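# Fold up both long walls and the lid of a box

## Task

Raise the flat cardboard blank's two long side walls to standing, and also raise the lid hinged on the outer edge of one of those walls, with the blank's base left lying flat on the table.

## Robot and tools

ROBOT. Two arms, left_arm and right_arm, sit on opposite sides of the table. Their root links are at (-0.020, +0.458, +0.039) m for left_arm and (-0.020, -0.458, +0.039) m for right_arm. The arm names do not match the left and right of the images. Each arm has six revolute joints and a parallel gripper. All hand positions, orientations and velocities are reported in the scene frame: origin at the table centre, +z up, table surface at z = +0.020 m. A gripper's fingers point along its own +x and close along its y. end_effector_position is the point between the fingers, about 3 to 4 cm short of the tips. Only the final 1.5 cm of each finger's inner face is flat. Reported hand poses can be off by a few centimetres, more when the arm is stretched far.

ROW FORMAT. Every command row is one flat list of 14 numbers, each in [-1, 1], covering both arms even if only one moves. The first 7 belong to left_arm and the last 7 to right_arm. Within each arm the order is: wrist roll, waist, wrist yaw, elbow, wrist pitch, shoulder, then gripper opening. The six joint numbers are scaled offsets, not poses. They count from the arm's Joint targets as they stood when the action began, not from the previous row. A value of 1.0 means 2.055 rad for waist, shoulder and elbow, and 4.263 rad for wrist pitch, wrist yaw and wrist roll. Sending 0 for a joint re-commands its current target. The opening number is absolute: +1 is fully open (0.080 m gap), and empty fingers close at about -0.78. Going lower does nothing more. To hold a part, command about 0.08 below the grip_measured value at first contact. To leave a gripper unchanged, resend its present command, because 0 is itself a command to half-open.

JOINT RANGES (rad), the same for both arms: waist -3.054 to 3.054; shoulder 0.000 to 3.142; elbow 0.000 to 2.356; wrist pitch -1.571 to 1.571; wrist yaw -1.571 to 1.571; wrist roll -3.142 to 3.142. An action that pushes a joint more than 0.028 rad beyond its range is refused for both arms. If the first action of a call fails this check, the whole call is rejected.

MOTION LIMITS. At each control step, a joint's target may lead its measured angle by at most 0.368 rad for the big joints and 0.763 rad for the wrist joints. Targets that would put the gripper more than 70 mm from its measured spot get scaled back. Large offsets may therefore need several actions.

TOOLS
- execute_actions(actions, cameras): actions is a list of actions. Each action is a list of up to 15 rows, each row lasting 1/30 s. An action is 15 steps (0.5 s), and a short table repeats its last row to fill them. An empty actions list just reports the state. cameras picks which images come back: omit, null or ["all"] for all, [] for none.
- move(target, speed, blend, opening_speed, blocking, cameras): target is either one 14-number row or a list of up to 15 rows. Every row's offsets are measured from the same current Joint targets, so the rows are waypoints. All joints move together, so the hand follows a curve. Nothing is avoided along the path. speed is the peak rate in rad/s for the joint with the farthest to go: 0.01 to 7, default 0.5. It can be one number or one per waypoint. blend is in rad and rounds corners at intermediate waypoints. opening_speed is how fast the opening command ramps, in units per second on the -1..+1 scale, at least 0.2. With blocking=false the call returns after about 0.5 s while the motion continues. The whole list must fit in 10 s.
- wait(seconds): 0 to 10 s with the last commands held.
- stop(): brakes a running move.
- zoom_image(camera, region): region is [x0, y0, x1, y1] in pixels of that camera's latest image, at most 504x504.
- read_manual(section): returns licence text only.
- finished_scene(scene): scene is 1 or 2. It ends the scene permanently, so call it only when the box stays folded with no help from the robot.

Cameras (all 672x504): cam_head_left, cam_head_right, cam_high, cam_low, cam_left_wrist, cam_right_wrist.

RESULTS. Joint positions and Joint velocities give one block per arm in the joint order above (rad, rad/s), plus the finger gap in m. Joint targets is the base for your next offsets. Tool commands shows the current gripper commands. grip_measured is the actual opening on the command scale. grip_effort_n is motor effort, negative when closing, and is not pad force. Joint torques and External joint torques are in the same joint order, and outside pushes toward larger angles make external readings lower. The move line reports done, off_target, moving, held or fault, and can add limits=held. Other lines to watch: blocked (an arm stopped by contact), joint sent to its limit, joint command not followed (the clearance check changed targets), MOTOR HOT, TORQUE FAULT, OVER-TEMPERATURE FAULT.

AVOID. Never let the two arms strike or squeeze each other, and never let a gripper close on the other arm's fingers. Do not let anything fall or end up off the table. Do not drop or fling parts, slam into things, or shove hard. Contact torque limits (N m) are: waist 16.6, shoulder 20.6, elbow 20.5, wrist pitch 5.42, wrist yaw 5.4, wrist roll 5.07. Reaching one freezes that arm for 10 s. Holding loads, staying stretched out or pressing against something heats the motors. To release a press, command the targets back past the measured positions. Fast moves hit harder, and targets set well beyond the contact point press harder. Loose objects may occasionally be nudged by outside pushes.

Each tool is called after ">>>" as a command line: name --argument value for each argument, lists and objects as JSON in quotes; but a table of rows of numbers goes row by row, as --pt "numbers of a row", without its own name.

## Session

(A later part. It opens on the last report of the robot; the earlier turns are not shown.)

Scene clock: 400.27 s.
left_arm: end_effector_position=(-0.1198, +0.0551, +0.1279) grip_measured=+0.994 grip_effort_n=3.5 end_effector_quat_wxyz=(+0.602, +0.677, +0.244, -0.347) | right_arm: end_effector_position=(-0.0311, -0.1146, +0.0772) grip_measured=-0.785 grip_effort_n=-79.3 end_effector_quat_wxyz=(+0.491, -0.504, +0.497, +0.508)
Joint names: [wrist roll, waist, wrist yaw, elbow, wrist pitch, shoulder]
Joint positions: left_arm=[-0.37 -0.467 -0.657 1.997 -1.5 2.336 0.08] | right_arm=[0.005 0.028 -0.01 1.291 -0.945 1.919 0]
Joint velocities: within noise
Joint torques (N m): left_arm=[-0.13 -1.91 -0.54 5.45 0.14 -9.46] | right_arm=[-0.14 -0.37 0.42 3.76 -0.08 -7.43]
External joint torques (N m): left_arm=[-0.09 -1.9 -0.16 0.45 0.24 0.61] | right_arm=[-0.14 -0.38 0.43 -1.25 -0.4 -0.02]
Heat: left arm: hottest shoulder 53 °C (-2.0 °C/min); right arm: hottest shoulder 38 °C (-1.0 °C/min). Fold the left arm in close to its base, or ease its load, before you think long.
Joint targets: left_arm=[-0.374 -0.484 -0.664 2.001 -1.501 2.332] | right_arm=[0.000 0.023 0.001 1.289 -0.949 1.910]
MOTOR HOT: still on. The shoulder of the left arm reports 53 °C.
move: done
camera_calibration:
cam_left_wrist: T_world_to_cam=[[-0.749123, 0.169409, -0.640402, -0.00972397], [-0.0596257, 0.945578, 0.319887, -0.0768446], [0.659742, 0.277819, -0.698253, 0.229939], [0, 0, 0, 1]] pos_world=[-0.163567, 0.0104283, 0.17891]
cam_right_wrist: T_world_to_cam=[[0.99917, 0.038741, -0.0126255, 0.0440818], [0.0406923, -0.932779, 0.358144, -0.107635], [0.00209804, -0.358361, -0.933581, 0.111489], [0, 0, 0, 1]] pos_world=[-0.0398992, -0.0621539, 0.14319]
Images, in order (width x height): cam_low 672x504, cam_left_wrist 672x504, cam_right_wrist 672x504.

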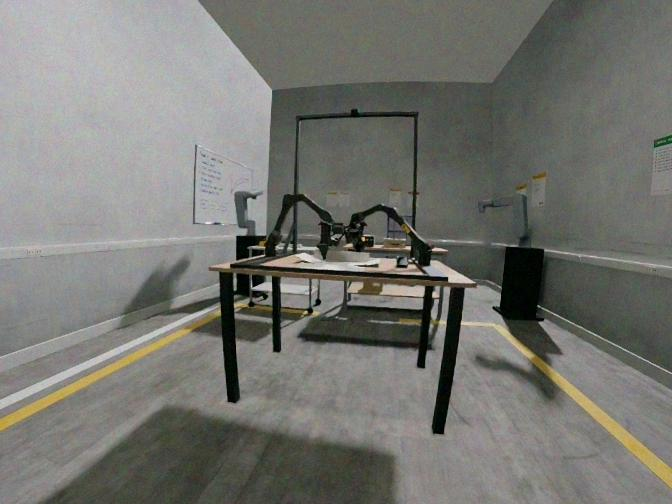

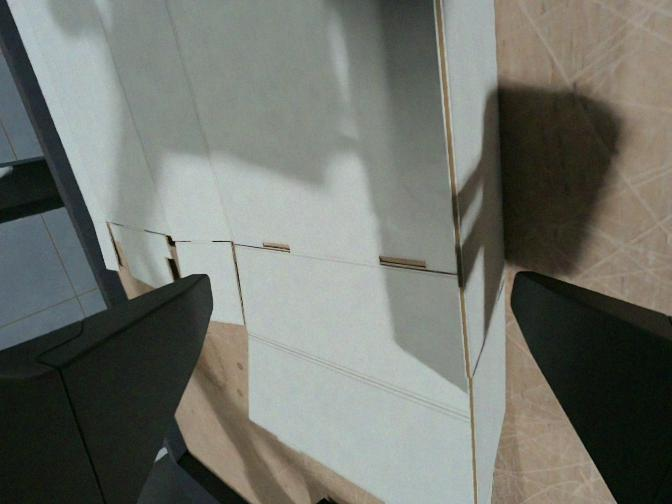

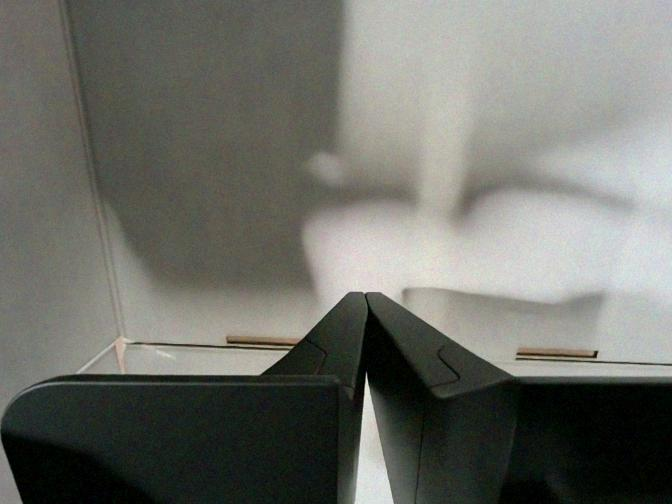

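>>> move --pt "0 -0.02 0 0.04 -0.01 -0.06 1 0 0 0 0.15 -0.07 -0.02 -0.8" --pt "0 0.06 0.08 0.08 0.01 -0.1 0.0 0.36 0 0 0.15 -0.07 -0.02 -0.8" --speed 0.5

>>> zoom_image --camera "cam_head_left" --region '[300, 100, 500, 310]'

>>> zoom_image --camera "cam_head_right" --region '[280, 80, 480, 290]'

>>> zoom_image --camera "cam_low" --region '[270, 180, 410, 280]'

Scene clock: 428.93 s.
left_arm: end_effector_position=(-0.1327, +0.0381, +0.2150) grip_measured=+0.004 grip_effort_n=-15.6 end_effector_quat_wxyz=(+0.616, +0.499, +0.378, -0.478) | right_arm: end_effector_position=(-0.0271, -0.0976, +0.1643) grip_measured=-0.785 grip_effort_n=-79.3 end_effector_quat_wxyz=(+0.706, -0.009, +0.707, +0.035)
Joint names: [wrist roll, waist, wrist yaw, elbow, wrist pitch, shoulder]
Joint positions: left_arm=[-0.371 -0.372 -0.321 2.146 -1.461 2.146 0.035] | right_arm=[1.529 0.019 -0.002 1.592 -1.247 1.879 0]
Joint velocities: within noise
Joint torques (N m): left_arm=[-0.06 1.18 -0.27 7.33 1.02 -10.5] | right_arm=[0.23 0.3 0.13 4.85 0.2 -7.69]
External joint torques (N m): left_arm=[-0.05 1.19 -0.06 1.88 0.53 -1.09] | right_arm=[0.23 0.36 0.08 -0.61 -0.15 -0.06]
Heat: left arm: hottest shoulder 55 °C (+3.0 °C/min); right arm: hottest shoulder 42 °C (+2.0 °C/min). Fold the left arm in close to its base, or ease its load, before you think long.
Joint targets: left_arm=[-0.374 -0.361 -0.323 2.165 -1.458 2.127] | right_arm=[1.535 0.023 0.001 1.597 -1.248 1.869]
MOTOR HOT: still on. The shoulder of the left arm reports 55 °C.
move: done
camera_calibration:
cam_left_wrist: T_world_to_cam=[[-0.967735, -0.0306689, -0.250099, -0.0660512], [-0.0691084, 0.986809, 0.146399, -0.054894], [0.24231, 0.158959, -0.957088, 0.308688], [0, 0, 0, 1]] pos_world=[-0.142512, 0.00307533, 0.286959]
cam_right_wrist: T_world_to_cam=[[0.0770452, -0.99627, -0.0388666, -0.0811739], [-0.930573, -0.085849, 0.355898, -0.0664677], [-0.357907, 0.00874805, -0.933716, 0.225011], [0, 0, 0, 1]] pos_world=[0.024934, -0.0885457, 0.230597]

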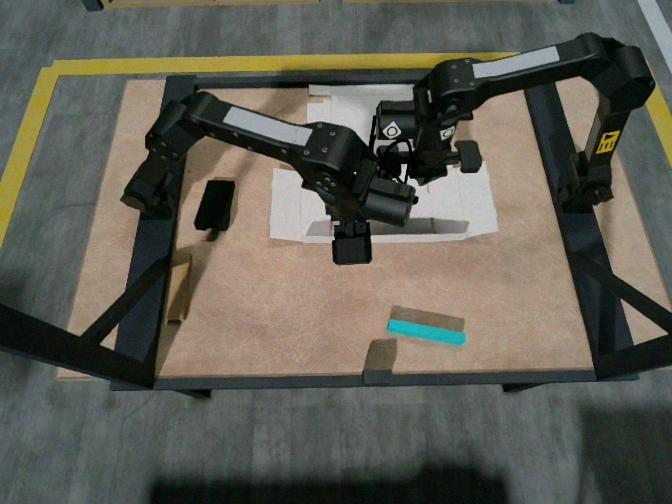

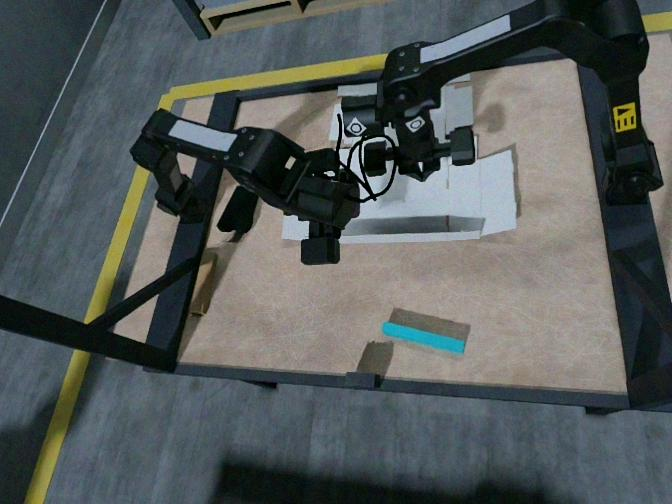

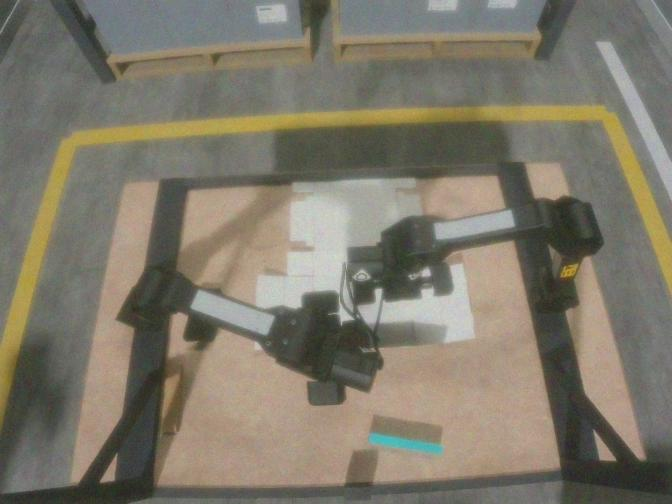

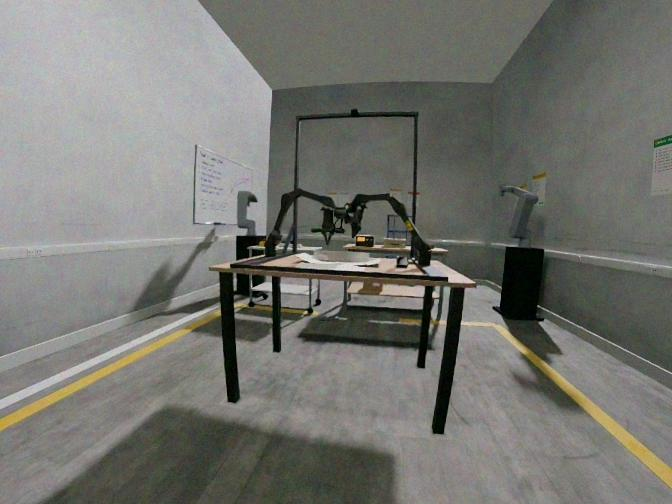

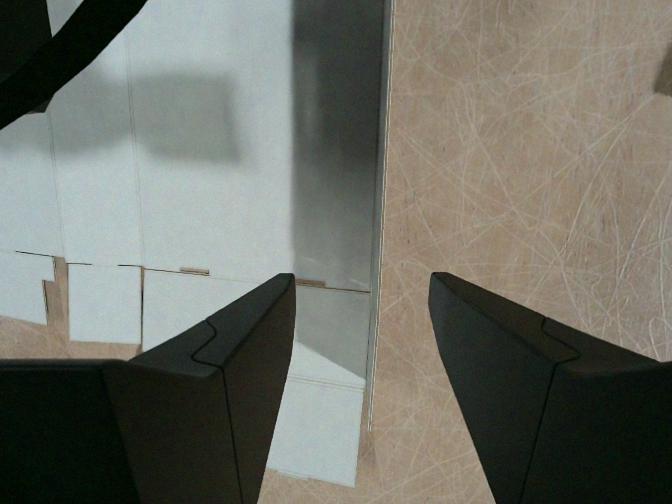

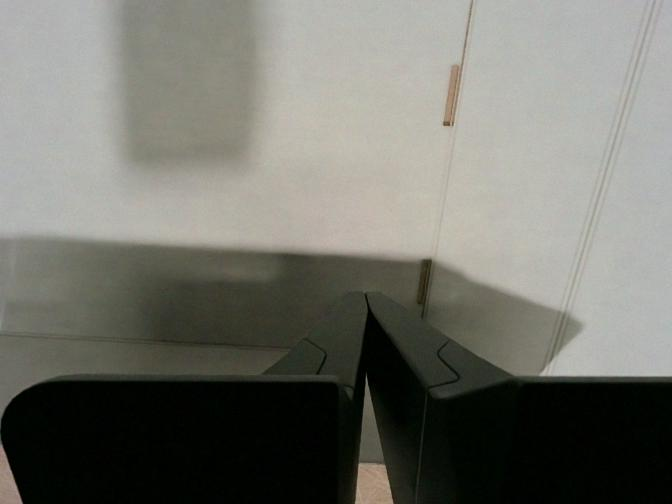

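Scaled by 2.400 from the camera's 672x504 image, which has a finer 960x720 frame.

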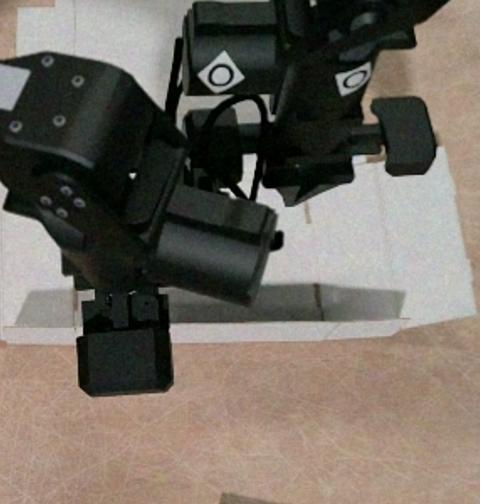

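Scaled by 2.400 from the camera's 672x504 image, which has a finer 960x720 frame.

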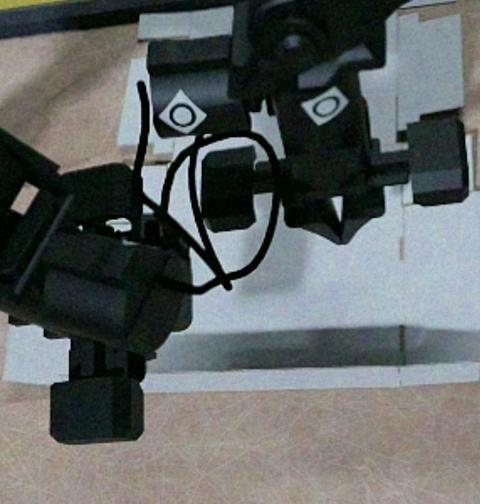

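Scaled by 3.600 from the camera's 672x504 image, which has a finer 960x720 frame.

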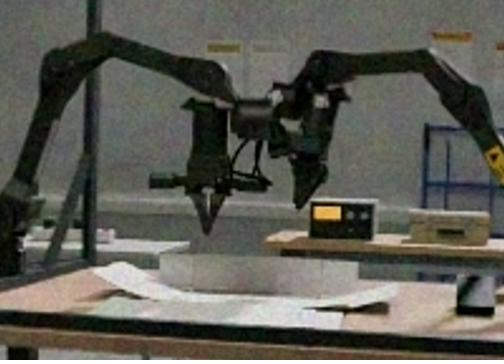

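>>> move --target '[0,0,0,0,0,0,0.0,0,0,0,-0.134,0.011,-0.111,-0.8]' --speed 0.2

>>> zoom_image --camera "cam_head_left" --region '[300, 100, 500, 310]'

>>> zoom_image --camera "cam_head_right" --region '[300, 80, 500, 290]'

>>> zoom_image --camera "cam_low" --region '[270, 180, 410, 280]'

Scene clock: 440.63 s.
left_arm: end_effector_position=(-0.1284, +0.0368, +0.2162) grip_measured=+0.003 grip_effort_n=-15.6 end_effector_quat_wxyz=(+0.619, +0.495, +0.380, -0.476) | right_arm: end_effector_position=(-0.0264, -0.1550, +0.1654) grip_measured=-0.785 grip_effort_n=-79.3 end_effector_quat_wxyz=(+0.706, -0.008, +0.707, +0.035)
Joint names: [wrist roll, waist, wrist yaw, elbow, wrist pitch, shoulder]
Joint positions: left_arm=[-0.372 -0.362 -0.321 2.148 -1.46 2.144 0.035] | right_arm=[1.531 0.021 -0.002 1.329 -1.203 1.657 0]
Joint velocities: within noise
Joint torques (N m): left_arm=[-0.09 0.06 -0.27 7.2 0.96 -10.4] | right_arm=[0.16 0.28 0.14 3.43 0.39 -6.95]
External joint torques (N m): left_arm=[-0.08 0.06 -0.06 1.74 0.45 -1.01] | right_arm=[0.16 0.34 0.08 -1.96 0.06 -0.92]
Heat: left arm: hottest shoulder 55 °C (+3.0 °C/min); right arm: hottest shoulder 43 °C (+4.0 °C/min). Fold the left arm in close to its base, or ease its load, before you think long.
Joint targets: left_arm=[-0.374 -0.360 -0.323 2.165 -1.458 2.126] | right_arm=[1.535 0.023 0.001 1.322 -1.201 1.641]
MOTOR HOT: still on. The shoulder of the left arm reports 55 °C.
move: done
camera_calibration:
cam_left_wrist: T_world_to_cam=[[-0.967749, -0.0419781, -0.248396, -0.0615557], [-0.0793688, 0.986609, 0.142486, -0.0539683], [0.239089, 0.157606, -0.958122, 0.308897], [0, 0, 0, 1]] pos_world=[-0.137707, 0.00197783, 0.28836]
cam_right_wrist: T_world_to_cam=[[0.0767019, -0.99619, -0.0415118, -0.137936], [-0.930571, -0.086474, 0.355753, -0.0713041], [-0.357987, 0.0113428, -0.933658, 0.227125], [0, 0, 0, 1]] pos_world=[0.0255343, -0.146153, 0.231698]

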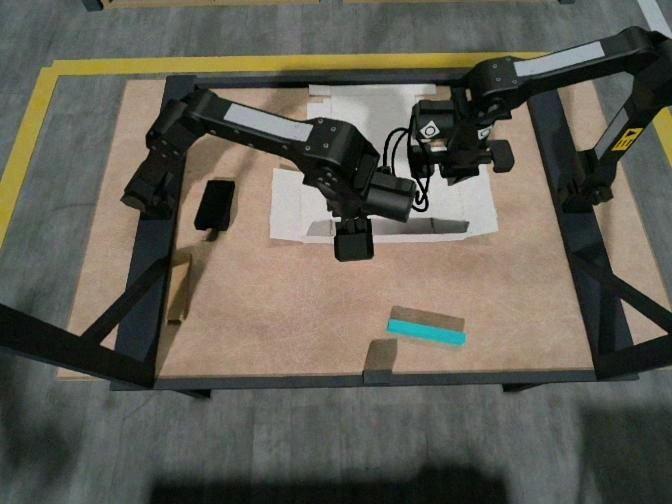

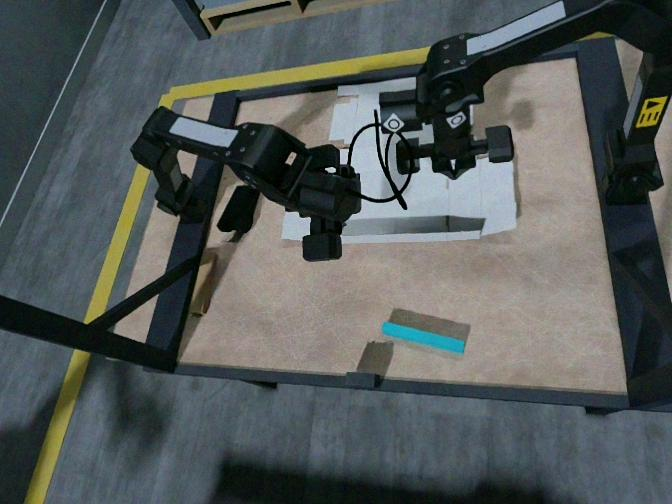

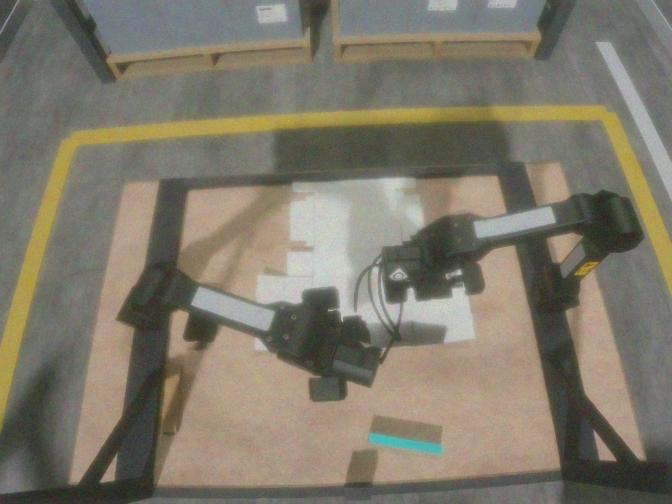

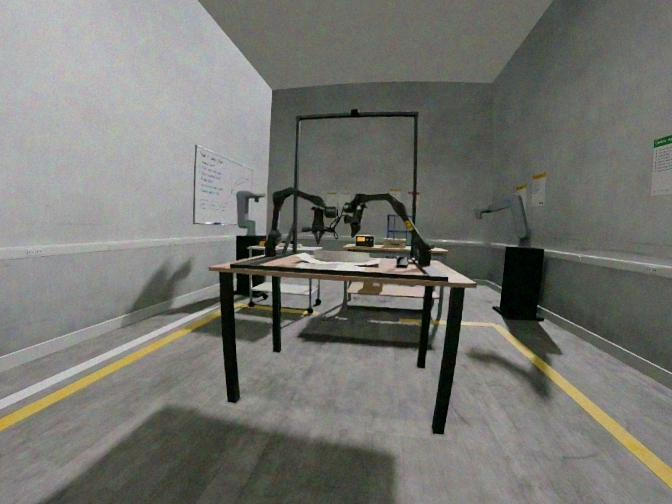

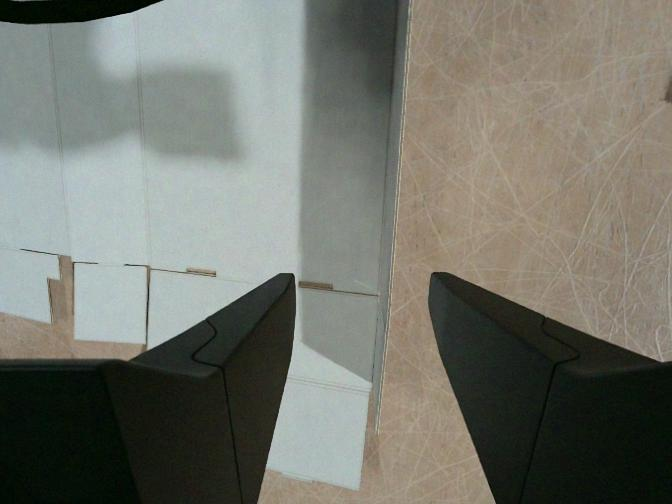

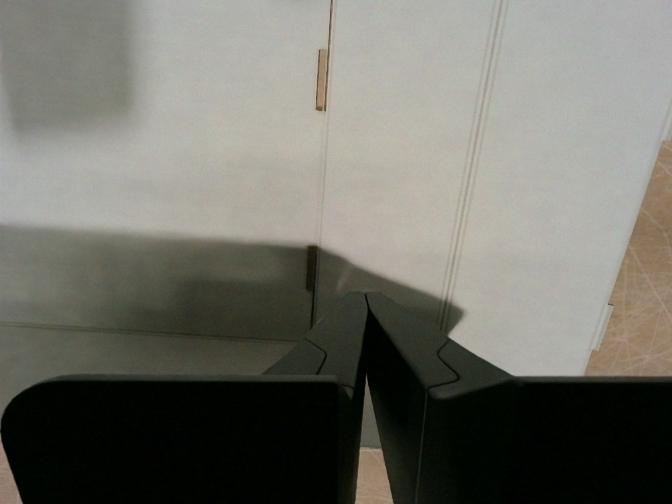

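Scaled by 2.400 from the camera's 672x504 image, which has a finer 960x720 frame.

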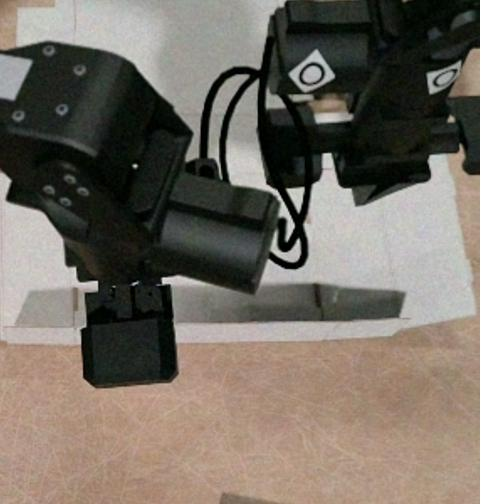

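Scaled by 2.400 from the camera's 672x504 image, which has a finer 960x720 frame.

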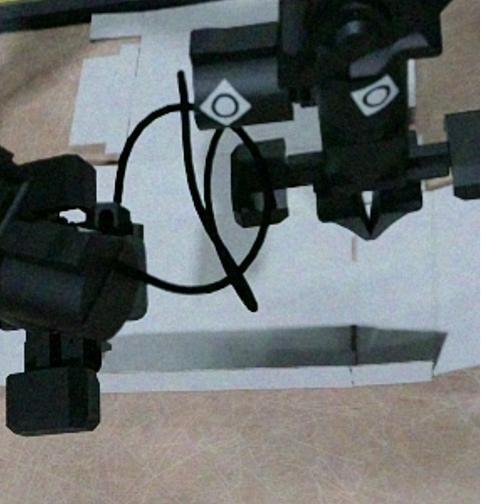

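Scaled by 3.600 from the camera's 672x504 image, which has a finer 960x720 frame.

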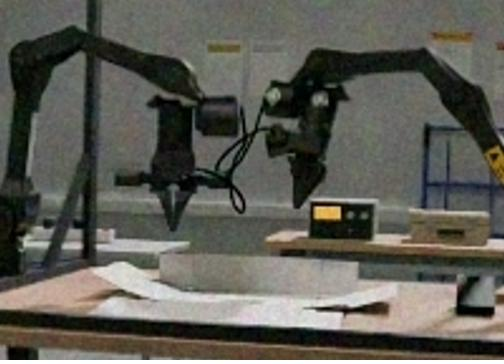

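>>> move --target '[0,0,0,0,0,0,0.0,0,0,0,-0.134,0.011,-0.118,-0.8]' --speed 0.2

>>> zoom_image --camera "cam_head_left" --region '[320, 80, 520, 290]'

>>> zoom_image --camera "cam_head_right" --region '[320, 70, 520, 280]'

>>> zoom_image --camera "cam_low" --region '[290, 180, 390, 250]'

Scene clock: 445.97 s.
left_arm: end_effector_position=(-0.1285, +0.0367, +0.2168) grip_measured=+0.003 grip_effort_n=-15.6 end_effector_quat_wxyz=(+0.619, +0.494, +0.380, -0.477) | right_arm: end_effector_position=(-0.0252, -0.2168, +0.1556) grip_measured=-0.785 grip_effort_n=-79.3 end_effector_quat_wxyz=(+0.706, -0.002, +0.707, +0.041)
Joint names: [wrist roll, waist, wrist yaw, elbow, wrist pitch, shoulder]
Joint positions: left_arm=[-0.372 -0.362 -0.321 2.148 -1.46 2.143 0.035] | right_arm=[1.531 0.021 -0.002 1.053 -1.157 1.411 0]
Joint velocities: within noise
Joint torques (N m): left_arm=[-0.07 0.17 -0.27 7.02 0.94 -10.09] | right_arm=[0.15 0.15 0.14 3.67 0.41 -5.24]
External joint torques (N m): left_arm=[-0.05 0.29 -0.06 1.58 0.45 -0.7] | right_arm=[0.15 0.13 0.09 -1.7 0.05 -1.01]
Heat: left arm: hottest shoulder 57 °C (+4.0 °C/min); right arm: hottest shoulder 42 °C (+4.0 °C/min). Fold the left arm in close to its base, or ease its load, before you think long.
Joint targets: left_arm=[-0.374 -0.360 -0.323 2.165 -1.458 2.126] | right_arm=[1.535 0.023 0.001 1.046 -1.154 1.398]
MOTOR HOT: still on. The shoulder of the left arm reports 57 °C.
move: done
camera_calibration:
cam_left_wrist: T_world_to_cam=[[-0.967878, -0.0426299, -0.247778, -0.0615994], [-0.0795883, 0.986789, 0.141115, -0.0536929], [0.238489, 0.156302, -0.958485, 0.309495], [0, 0, 0, 1]] pos_world=[-0.137705, 0.00198286, 0.28896]
cam_right_wrist: T_world_to_cam=[[0.0763374, -0.995399, -0.0579008, -0.197321], [-0.930449, -0.091988, 0.354687, -0.0730415], [-0.358381, 0.0267979, -0.933191, 0.222484], [0, 0, 0, 1]] pos_world=[0.0268354, -0.209094, 0.222101]

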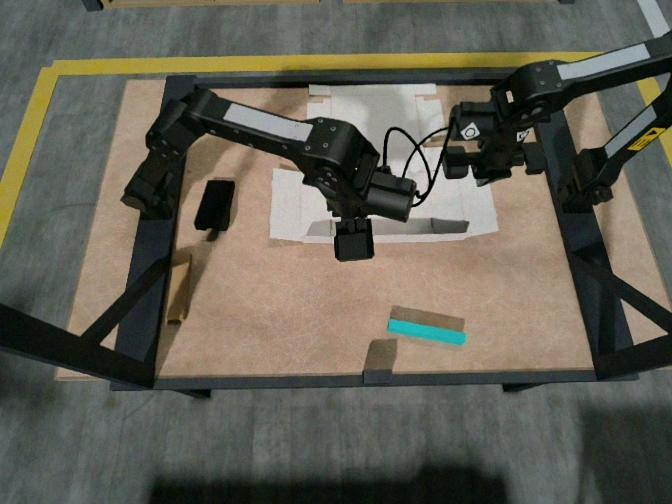

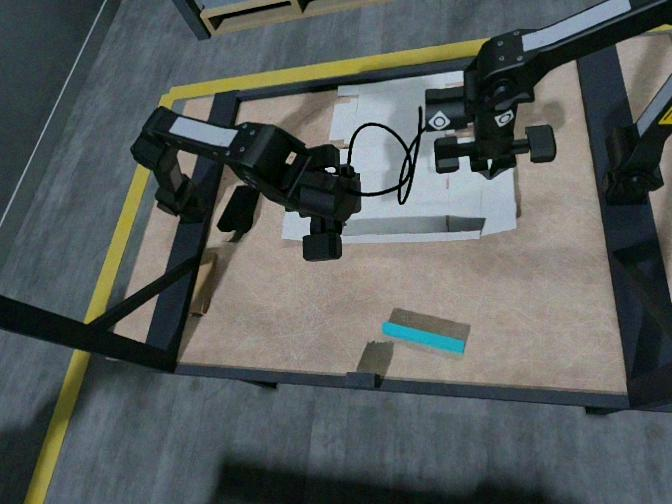

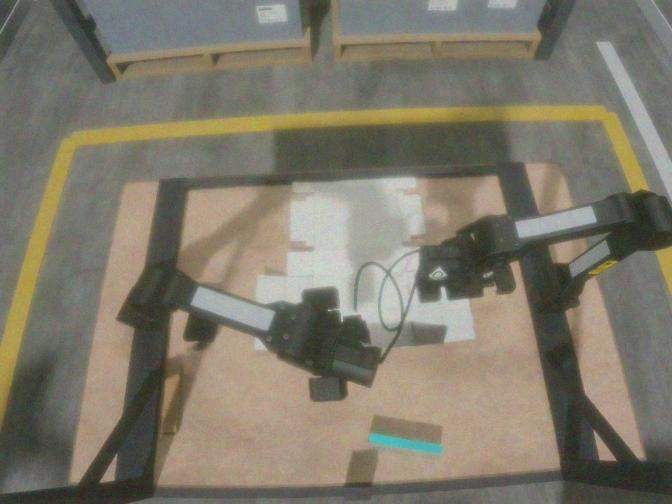

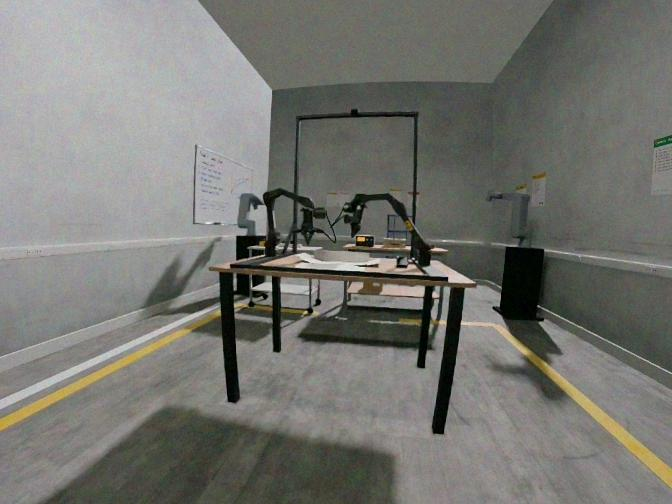

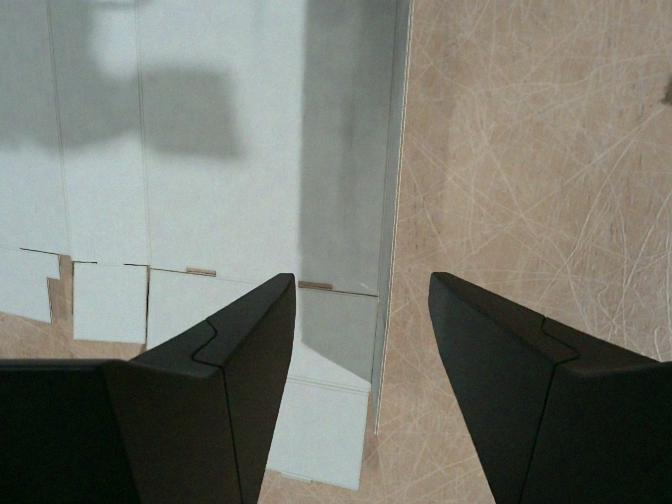

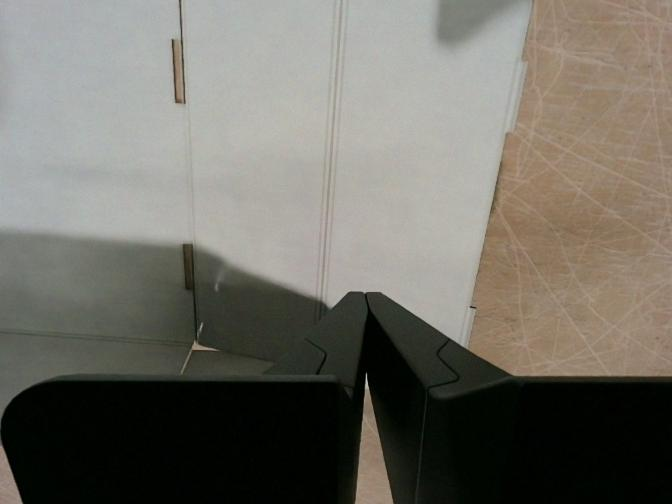

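Scaled by 2.400 from the camera's 672x504 image, which has a finer 960x720 frame.

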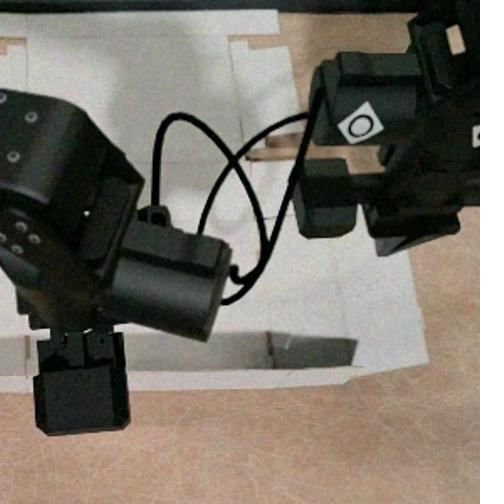

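Scaled by 2.400 from the camera's 672x504 image, which has a finer 960x720 frame.

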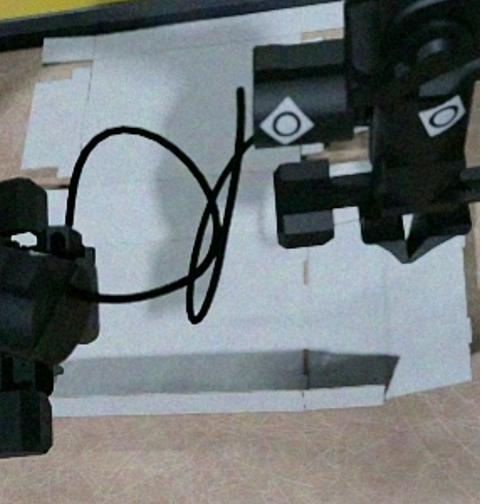

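Scaled by 5.040 from the camera's 672x504 image, which has a finer 960x720 frame.

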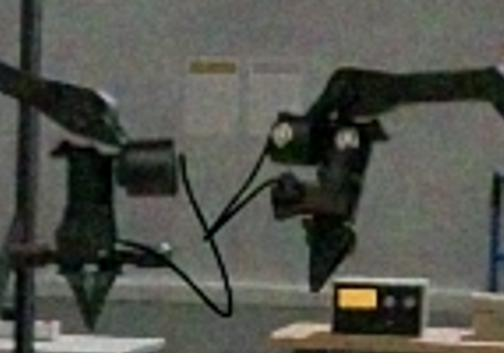

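>>> move --target '[0,0.04,0,0,0,-0.05,0.0,0,0,0,-0.08,0.011,-0.075,-0.8]' --speed 0.2 --cameras '["cam_head_left","cam_head_right","cam_low"]'

>>> zoom_image --camera "cam_head_left" --region '[320, 60, 540, 280]'

>>> zoom_image --camera "cam_head_right" --region '[320, 60, 540, 280]'

>>> zoom_image --camera "cam_low" --region '[290, 180, 390, 250]'

Scene clock: 452.30 s.
left_arm: end_effector_position=(-0.0902, +0.0387, +0.2607) grip_measured=+0.003 grip_effort_n=-15.6 end_effector_quat_wxyz=(+0.657, +0.437, +0.386, -0.478) | right_arm: end_effector_position=(-0.0245, -0.2487, +0.1444) grip_measured=-0.785 grip_effort_n=-79.3 end_effector_quat_wxyz=(+0.706, +0.012, +0.706, +0.055)
Joint names: [wrist roll, waist, wrist yaw, elbow, wrist pitch, shoulder]
Joint positions: left_arm=[-0.372 -0.278 -0.321 2.151 -1.46 2.037 0.035] | right_arm=[1.531 0.021 -0.001 0.889 -1.11 1.256 0]
Joint velocities: within noise
Joint torques (N m): left_arm=[-0.04 0.07 -0.29 6.85 1.08 -8.97] | right_arm=[0.13 0.14 0.14 3.76 0.45 -3.84]
External joint torques (N m): left_arm=[-0.03 0.11 -0.08 1.41 0.41 -0.29] | right_arm=[0.13 0.15 0.09 -1.62 0.05 -0.65]
Heat: left arm: hottest shoulder 58 °C (+4.0 °C/min); right arm: hottest shoulder 40 °C (+3.0 °C/min). Fold the left arm in close to its base, or ease its load, before you think long.
Joint targets: left_arm=[-0.374 -0.278 -0.323 2.165 -1.458 2.024] | right_arm=[1.535 0.023 0.001 0.882 -1.107 1.244]
MOTOR HOT: still on. The shoulder of the left arm reports 58 °C.
move: done
Images, in order (width x height): cam_head_left 672x504, cam_head_right 672x504, cam_low 672x504.

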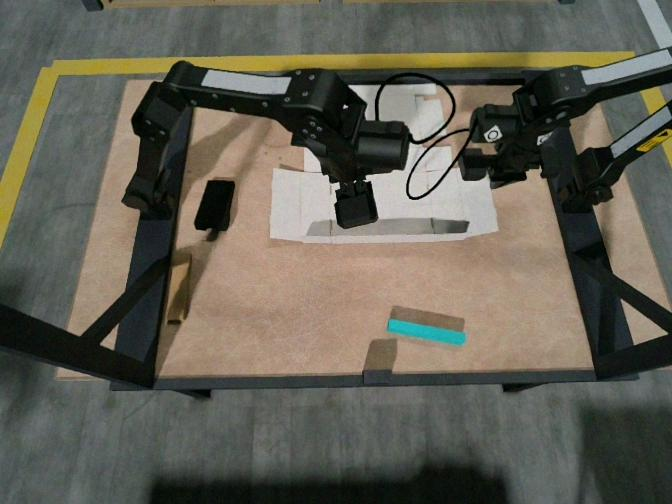

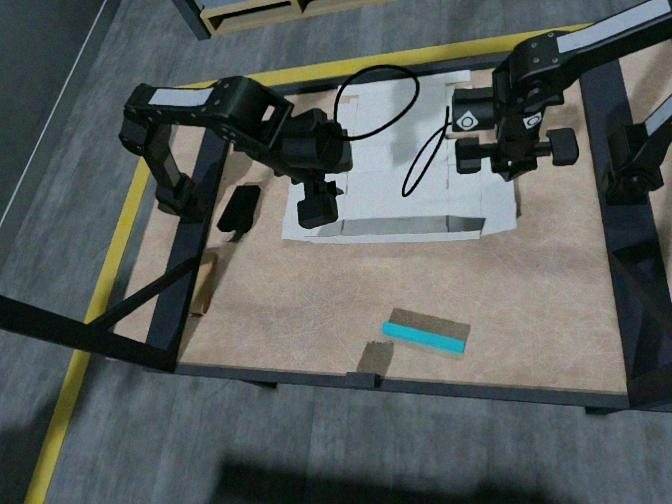

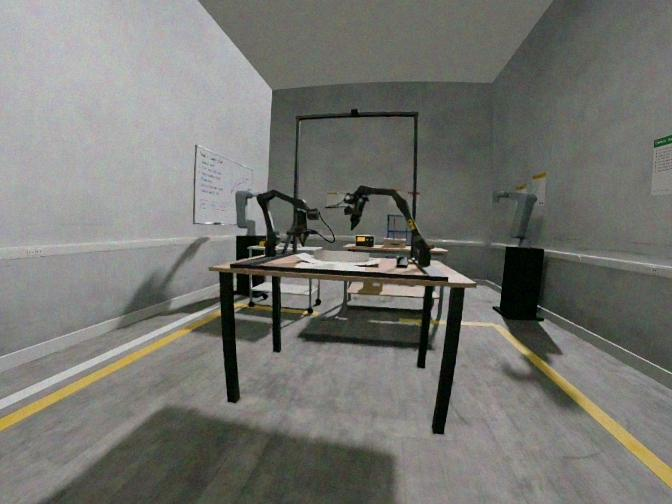

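Scaled by 2.291 from the camera's 672x504 image, which has a finer 960x720 frame.

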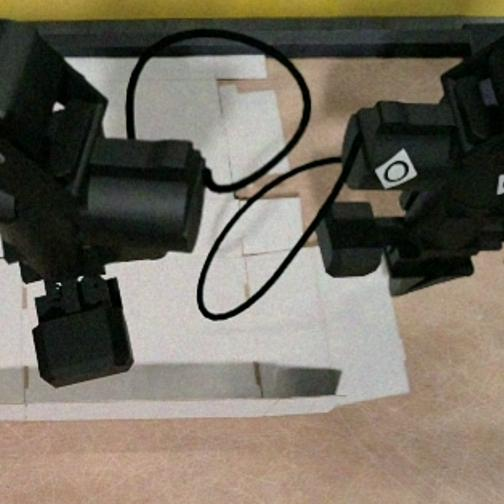

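Scaled by 2.291 from the camera's 672x504 image, which has a finer 960x720 frame.

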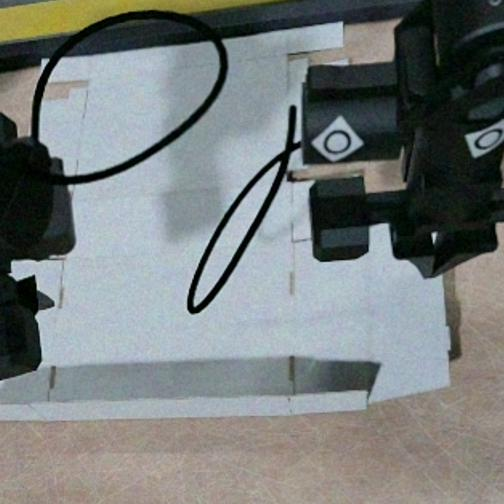

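Scaled by 5.040 from the camera's 672x504 image, which has a finer 960x720 frame.

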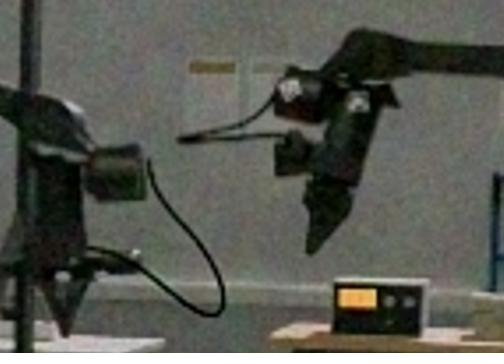

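>>> move --pt "0 0.06 0 -0.15 0.03 -0.2 0 -0.21 -0.575 -0.1656 0.02 0.06 0 -0.8" --pt "0 0.135 0 -0.3236 0.0605 -0.401 0 -0.21 -0.575 -0.1656 0.0428 0.1358 0.1888 1" --speed 0.7

Scene clock: 471.53 s.
left_arm: end_effector_position=(+0.0266, +0.1850, +0.3548) grip_measured=+0.003 grip_effort_n=-15.6 end_effector_quat_wxyz=(+0.782, +0.212, +0.347, -0.472) | right_arm: end_effector_position=(+0.2424, -0.2356, +0.1312) grip_measured=+0.991 grip_effort_n=17.4 end_effector_quat_wxyz=(+0.638, +0.298, +0.669, +0.239)
Joint names: [wrist roll, waist, wrist yaw, elbow, wrist pitch, shoulder]
Joint positions: left_arm=[-0.372 -0.003 -0.321 1.509 -1.204 1.205 0.035] | right_arm=[0.643 -1.156 -0.702 0.955 -0.531 1.624 0.08]
Joint velocities: within noise
Joint torques (N m): left_arm=[-0.02 0.13 -0.23 4.69 1.81 -3.49] | right_arm=[-0.12 -0.27 -0.48 5.76 0.86 -4.29]
External joint torques (N m): left_arm=[-0.02 0.1 -0.05 -0.89 0.58 -0.51] | right_arm=[-0.09 -0.26 -0.14 0.27 0.04 1.54]
Heat: left arm: hottest shoulder 56 °C (+2.0 °C/min); right arm: hottest shoulder 37 °C (-3.0 °C/min). Fold the left arm in close to its base, or ease its load, before you think long.
Joint targets: left_arm=[-0.374 -0.001 -0.323 1.500 -1.200 1.199] | right_arm=[0.640 -1.159 -0.705 0.970 -0.528 1.632]
MOTOR HOT: still on. The shoulder of the left arm reports 56 °C.
move: done
camera_calibration:
cam_left_wrist: T_world_to_cam=[[-0.891473, -0.452989, -0.00873218, 0.1181], [-0.421332, 0.835952, -0.35166, 0.00469335], [0.166598, -0.309816, -0.936087, 0.461868], [0, 0, 0, 1]] pos_world=[0.0303139, 0.192669, 0.43503]
cam_right_wrist: T_world_to_cam=[[-0.0775626, -0.708257, -0.701681, -0.0484306], [-0.928686, -0.204689, 0.309263, 0.161867], [-0.362664, 0.675629, -0.641872, 0.411751], [0, 0, 0, 1]] pos_world=[0.295894, -0.27936, 0.180249]

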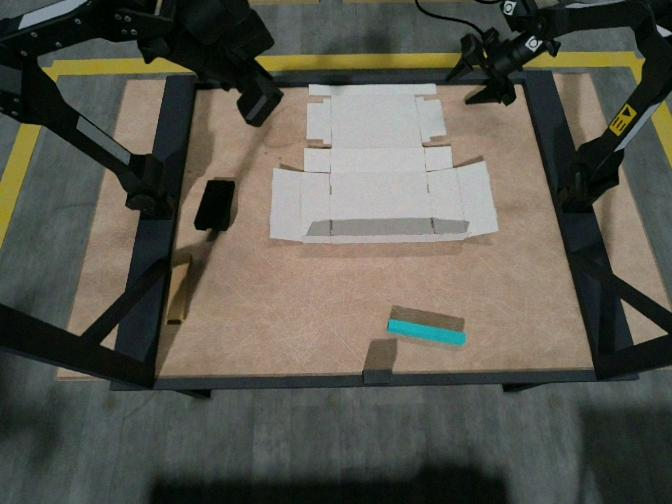

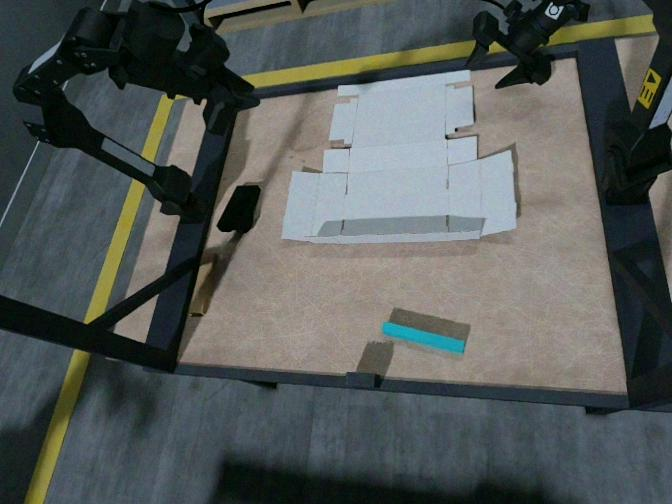

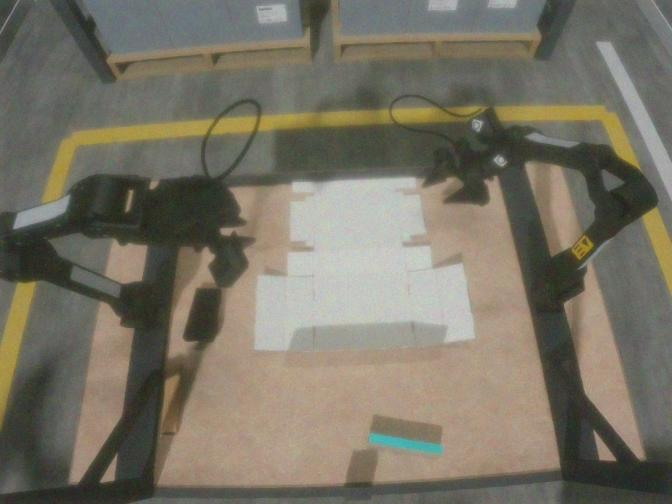

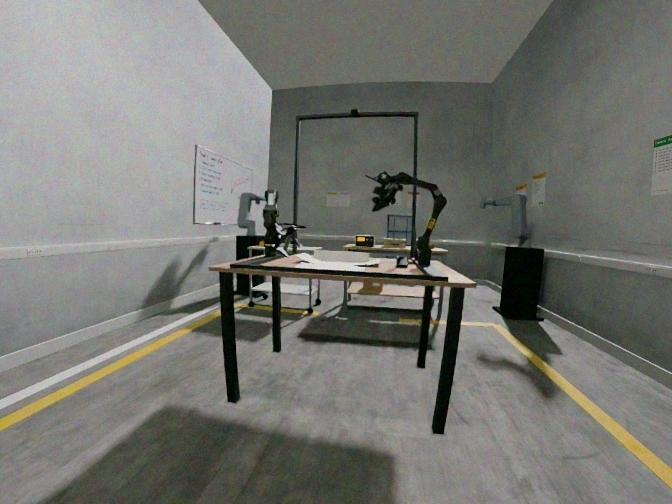

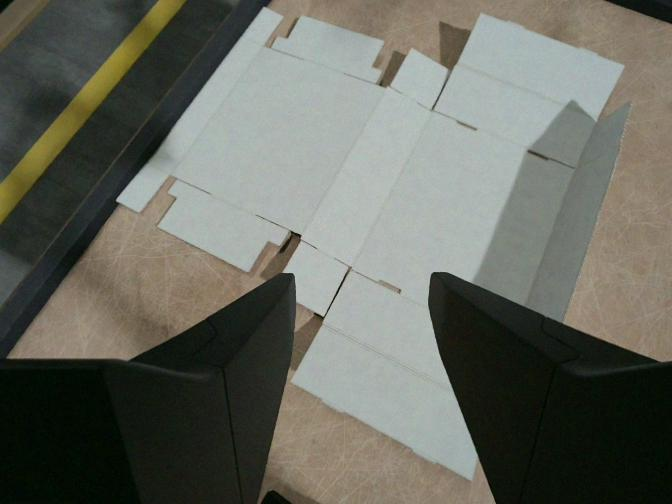

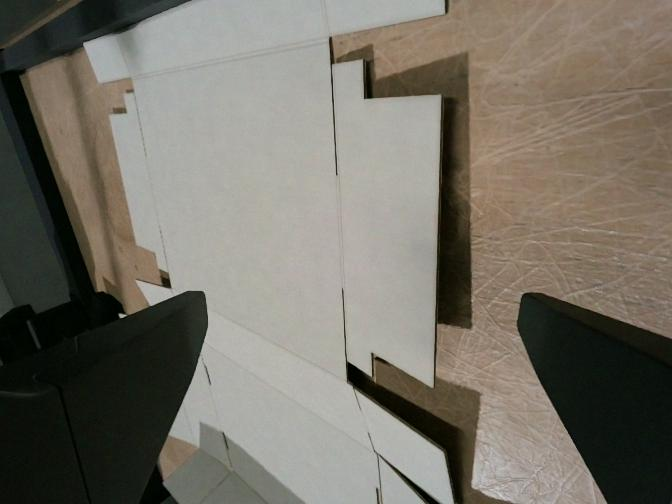

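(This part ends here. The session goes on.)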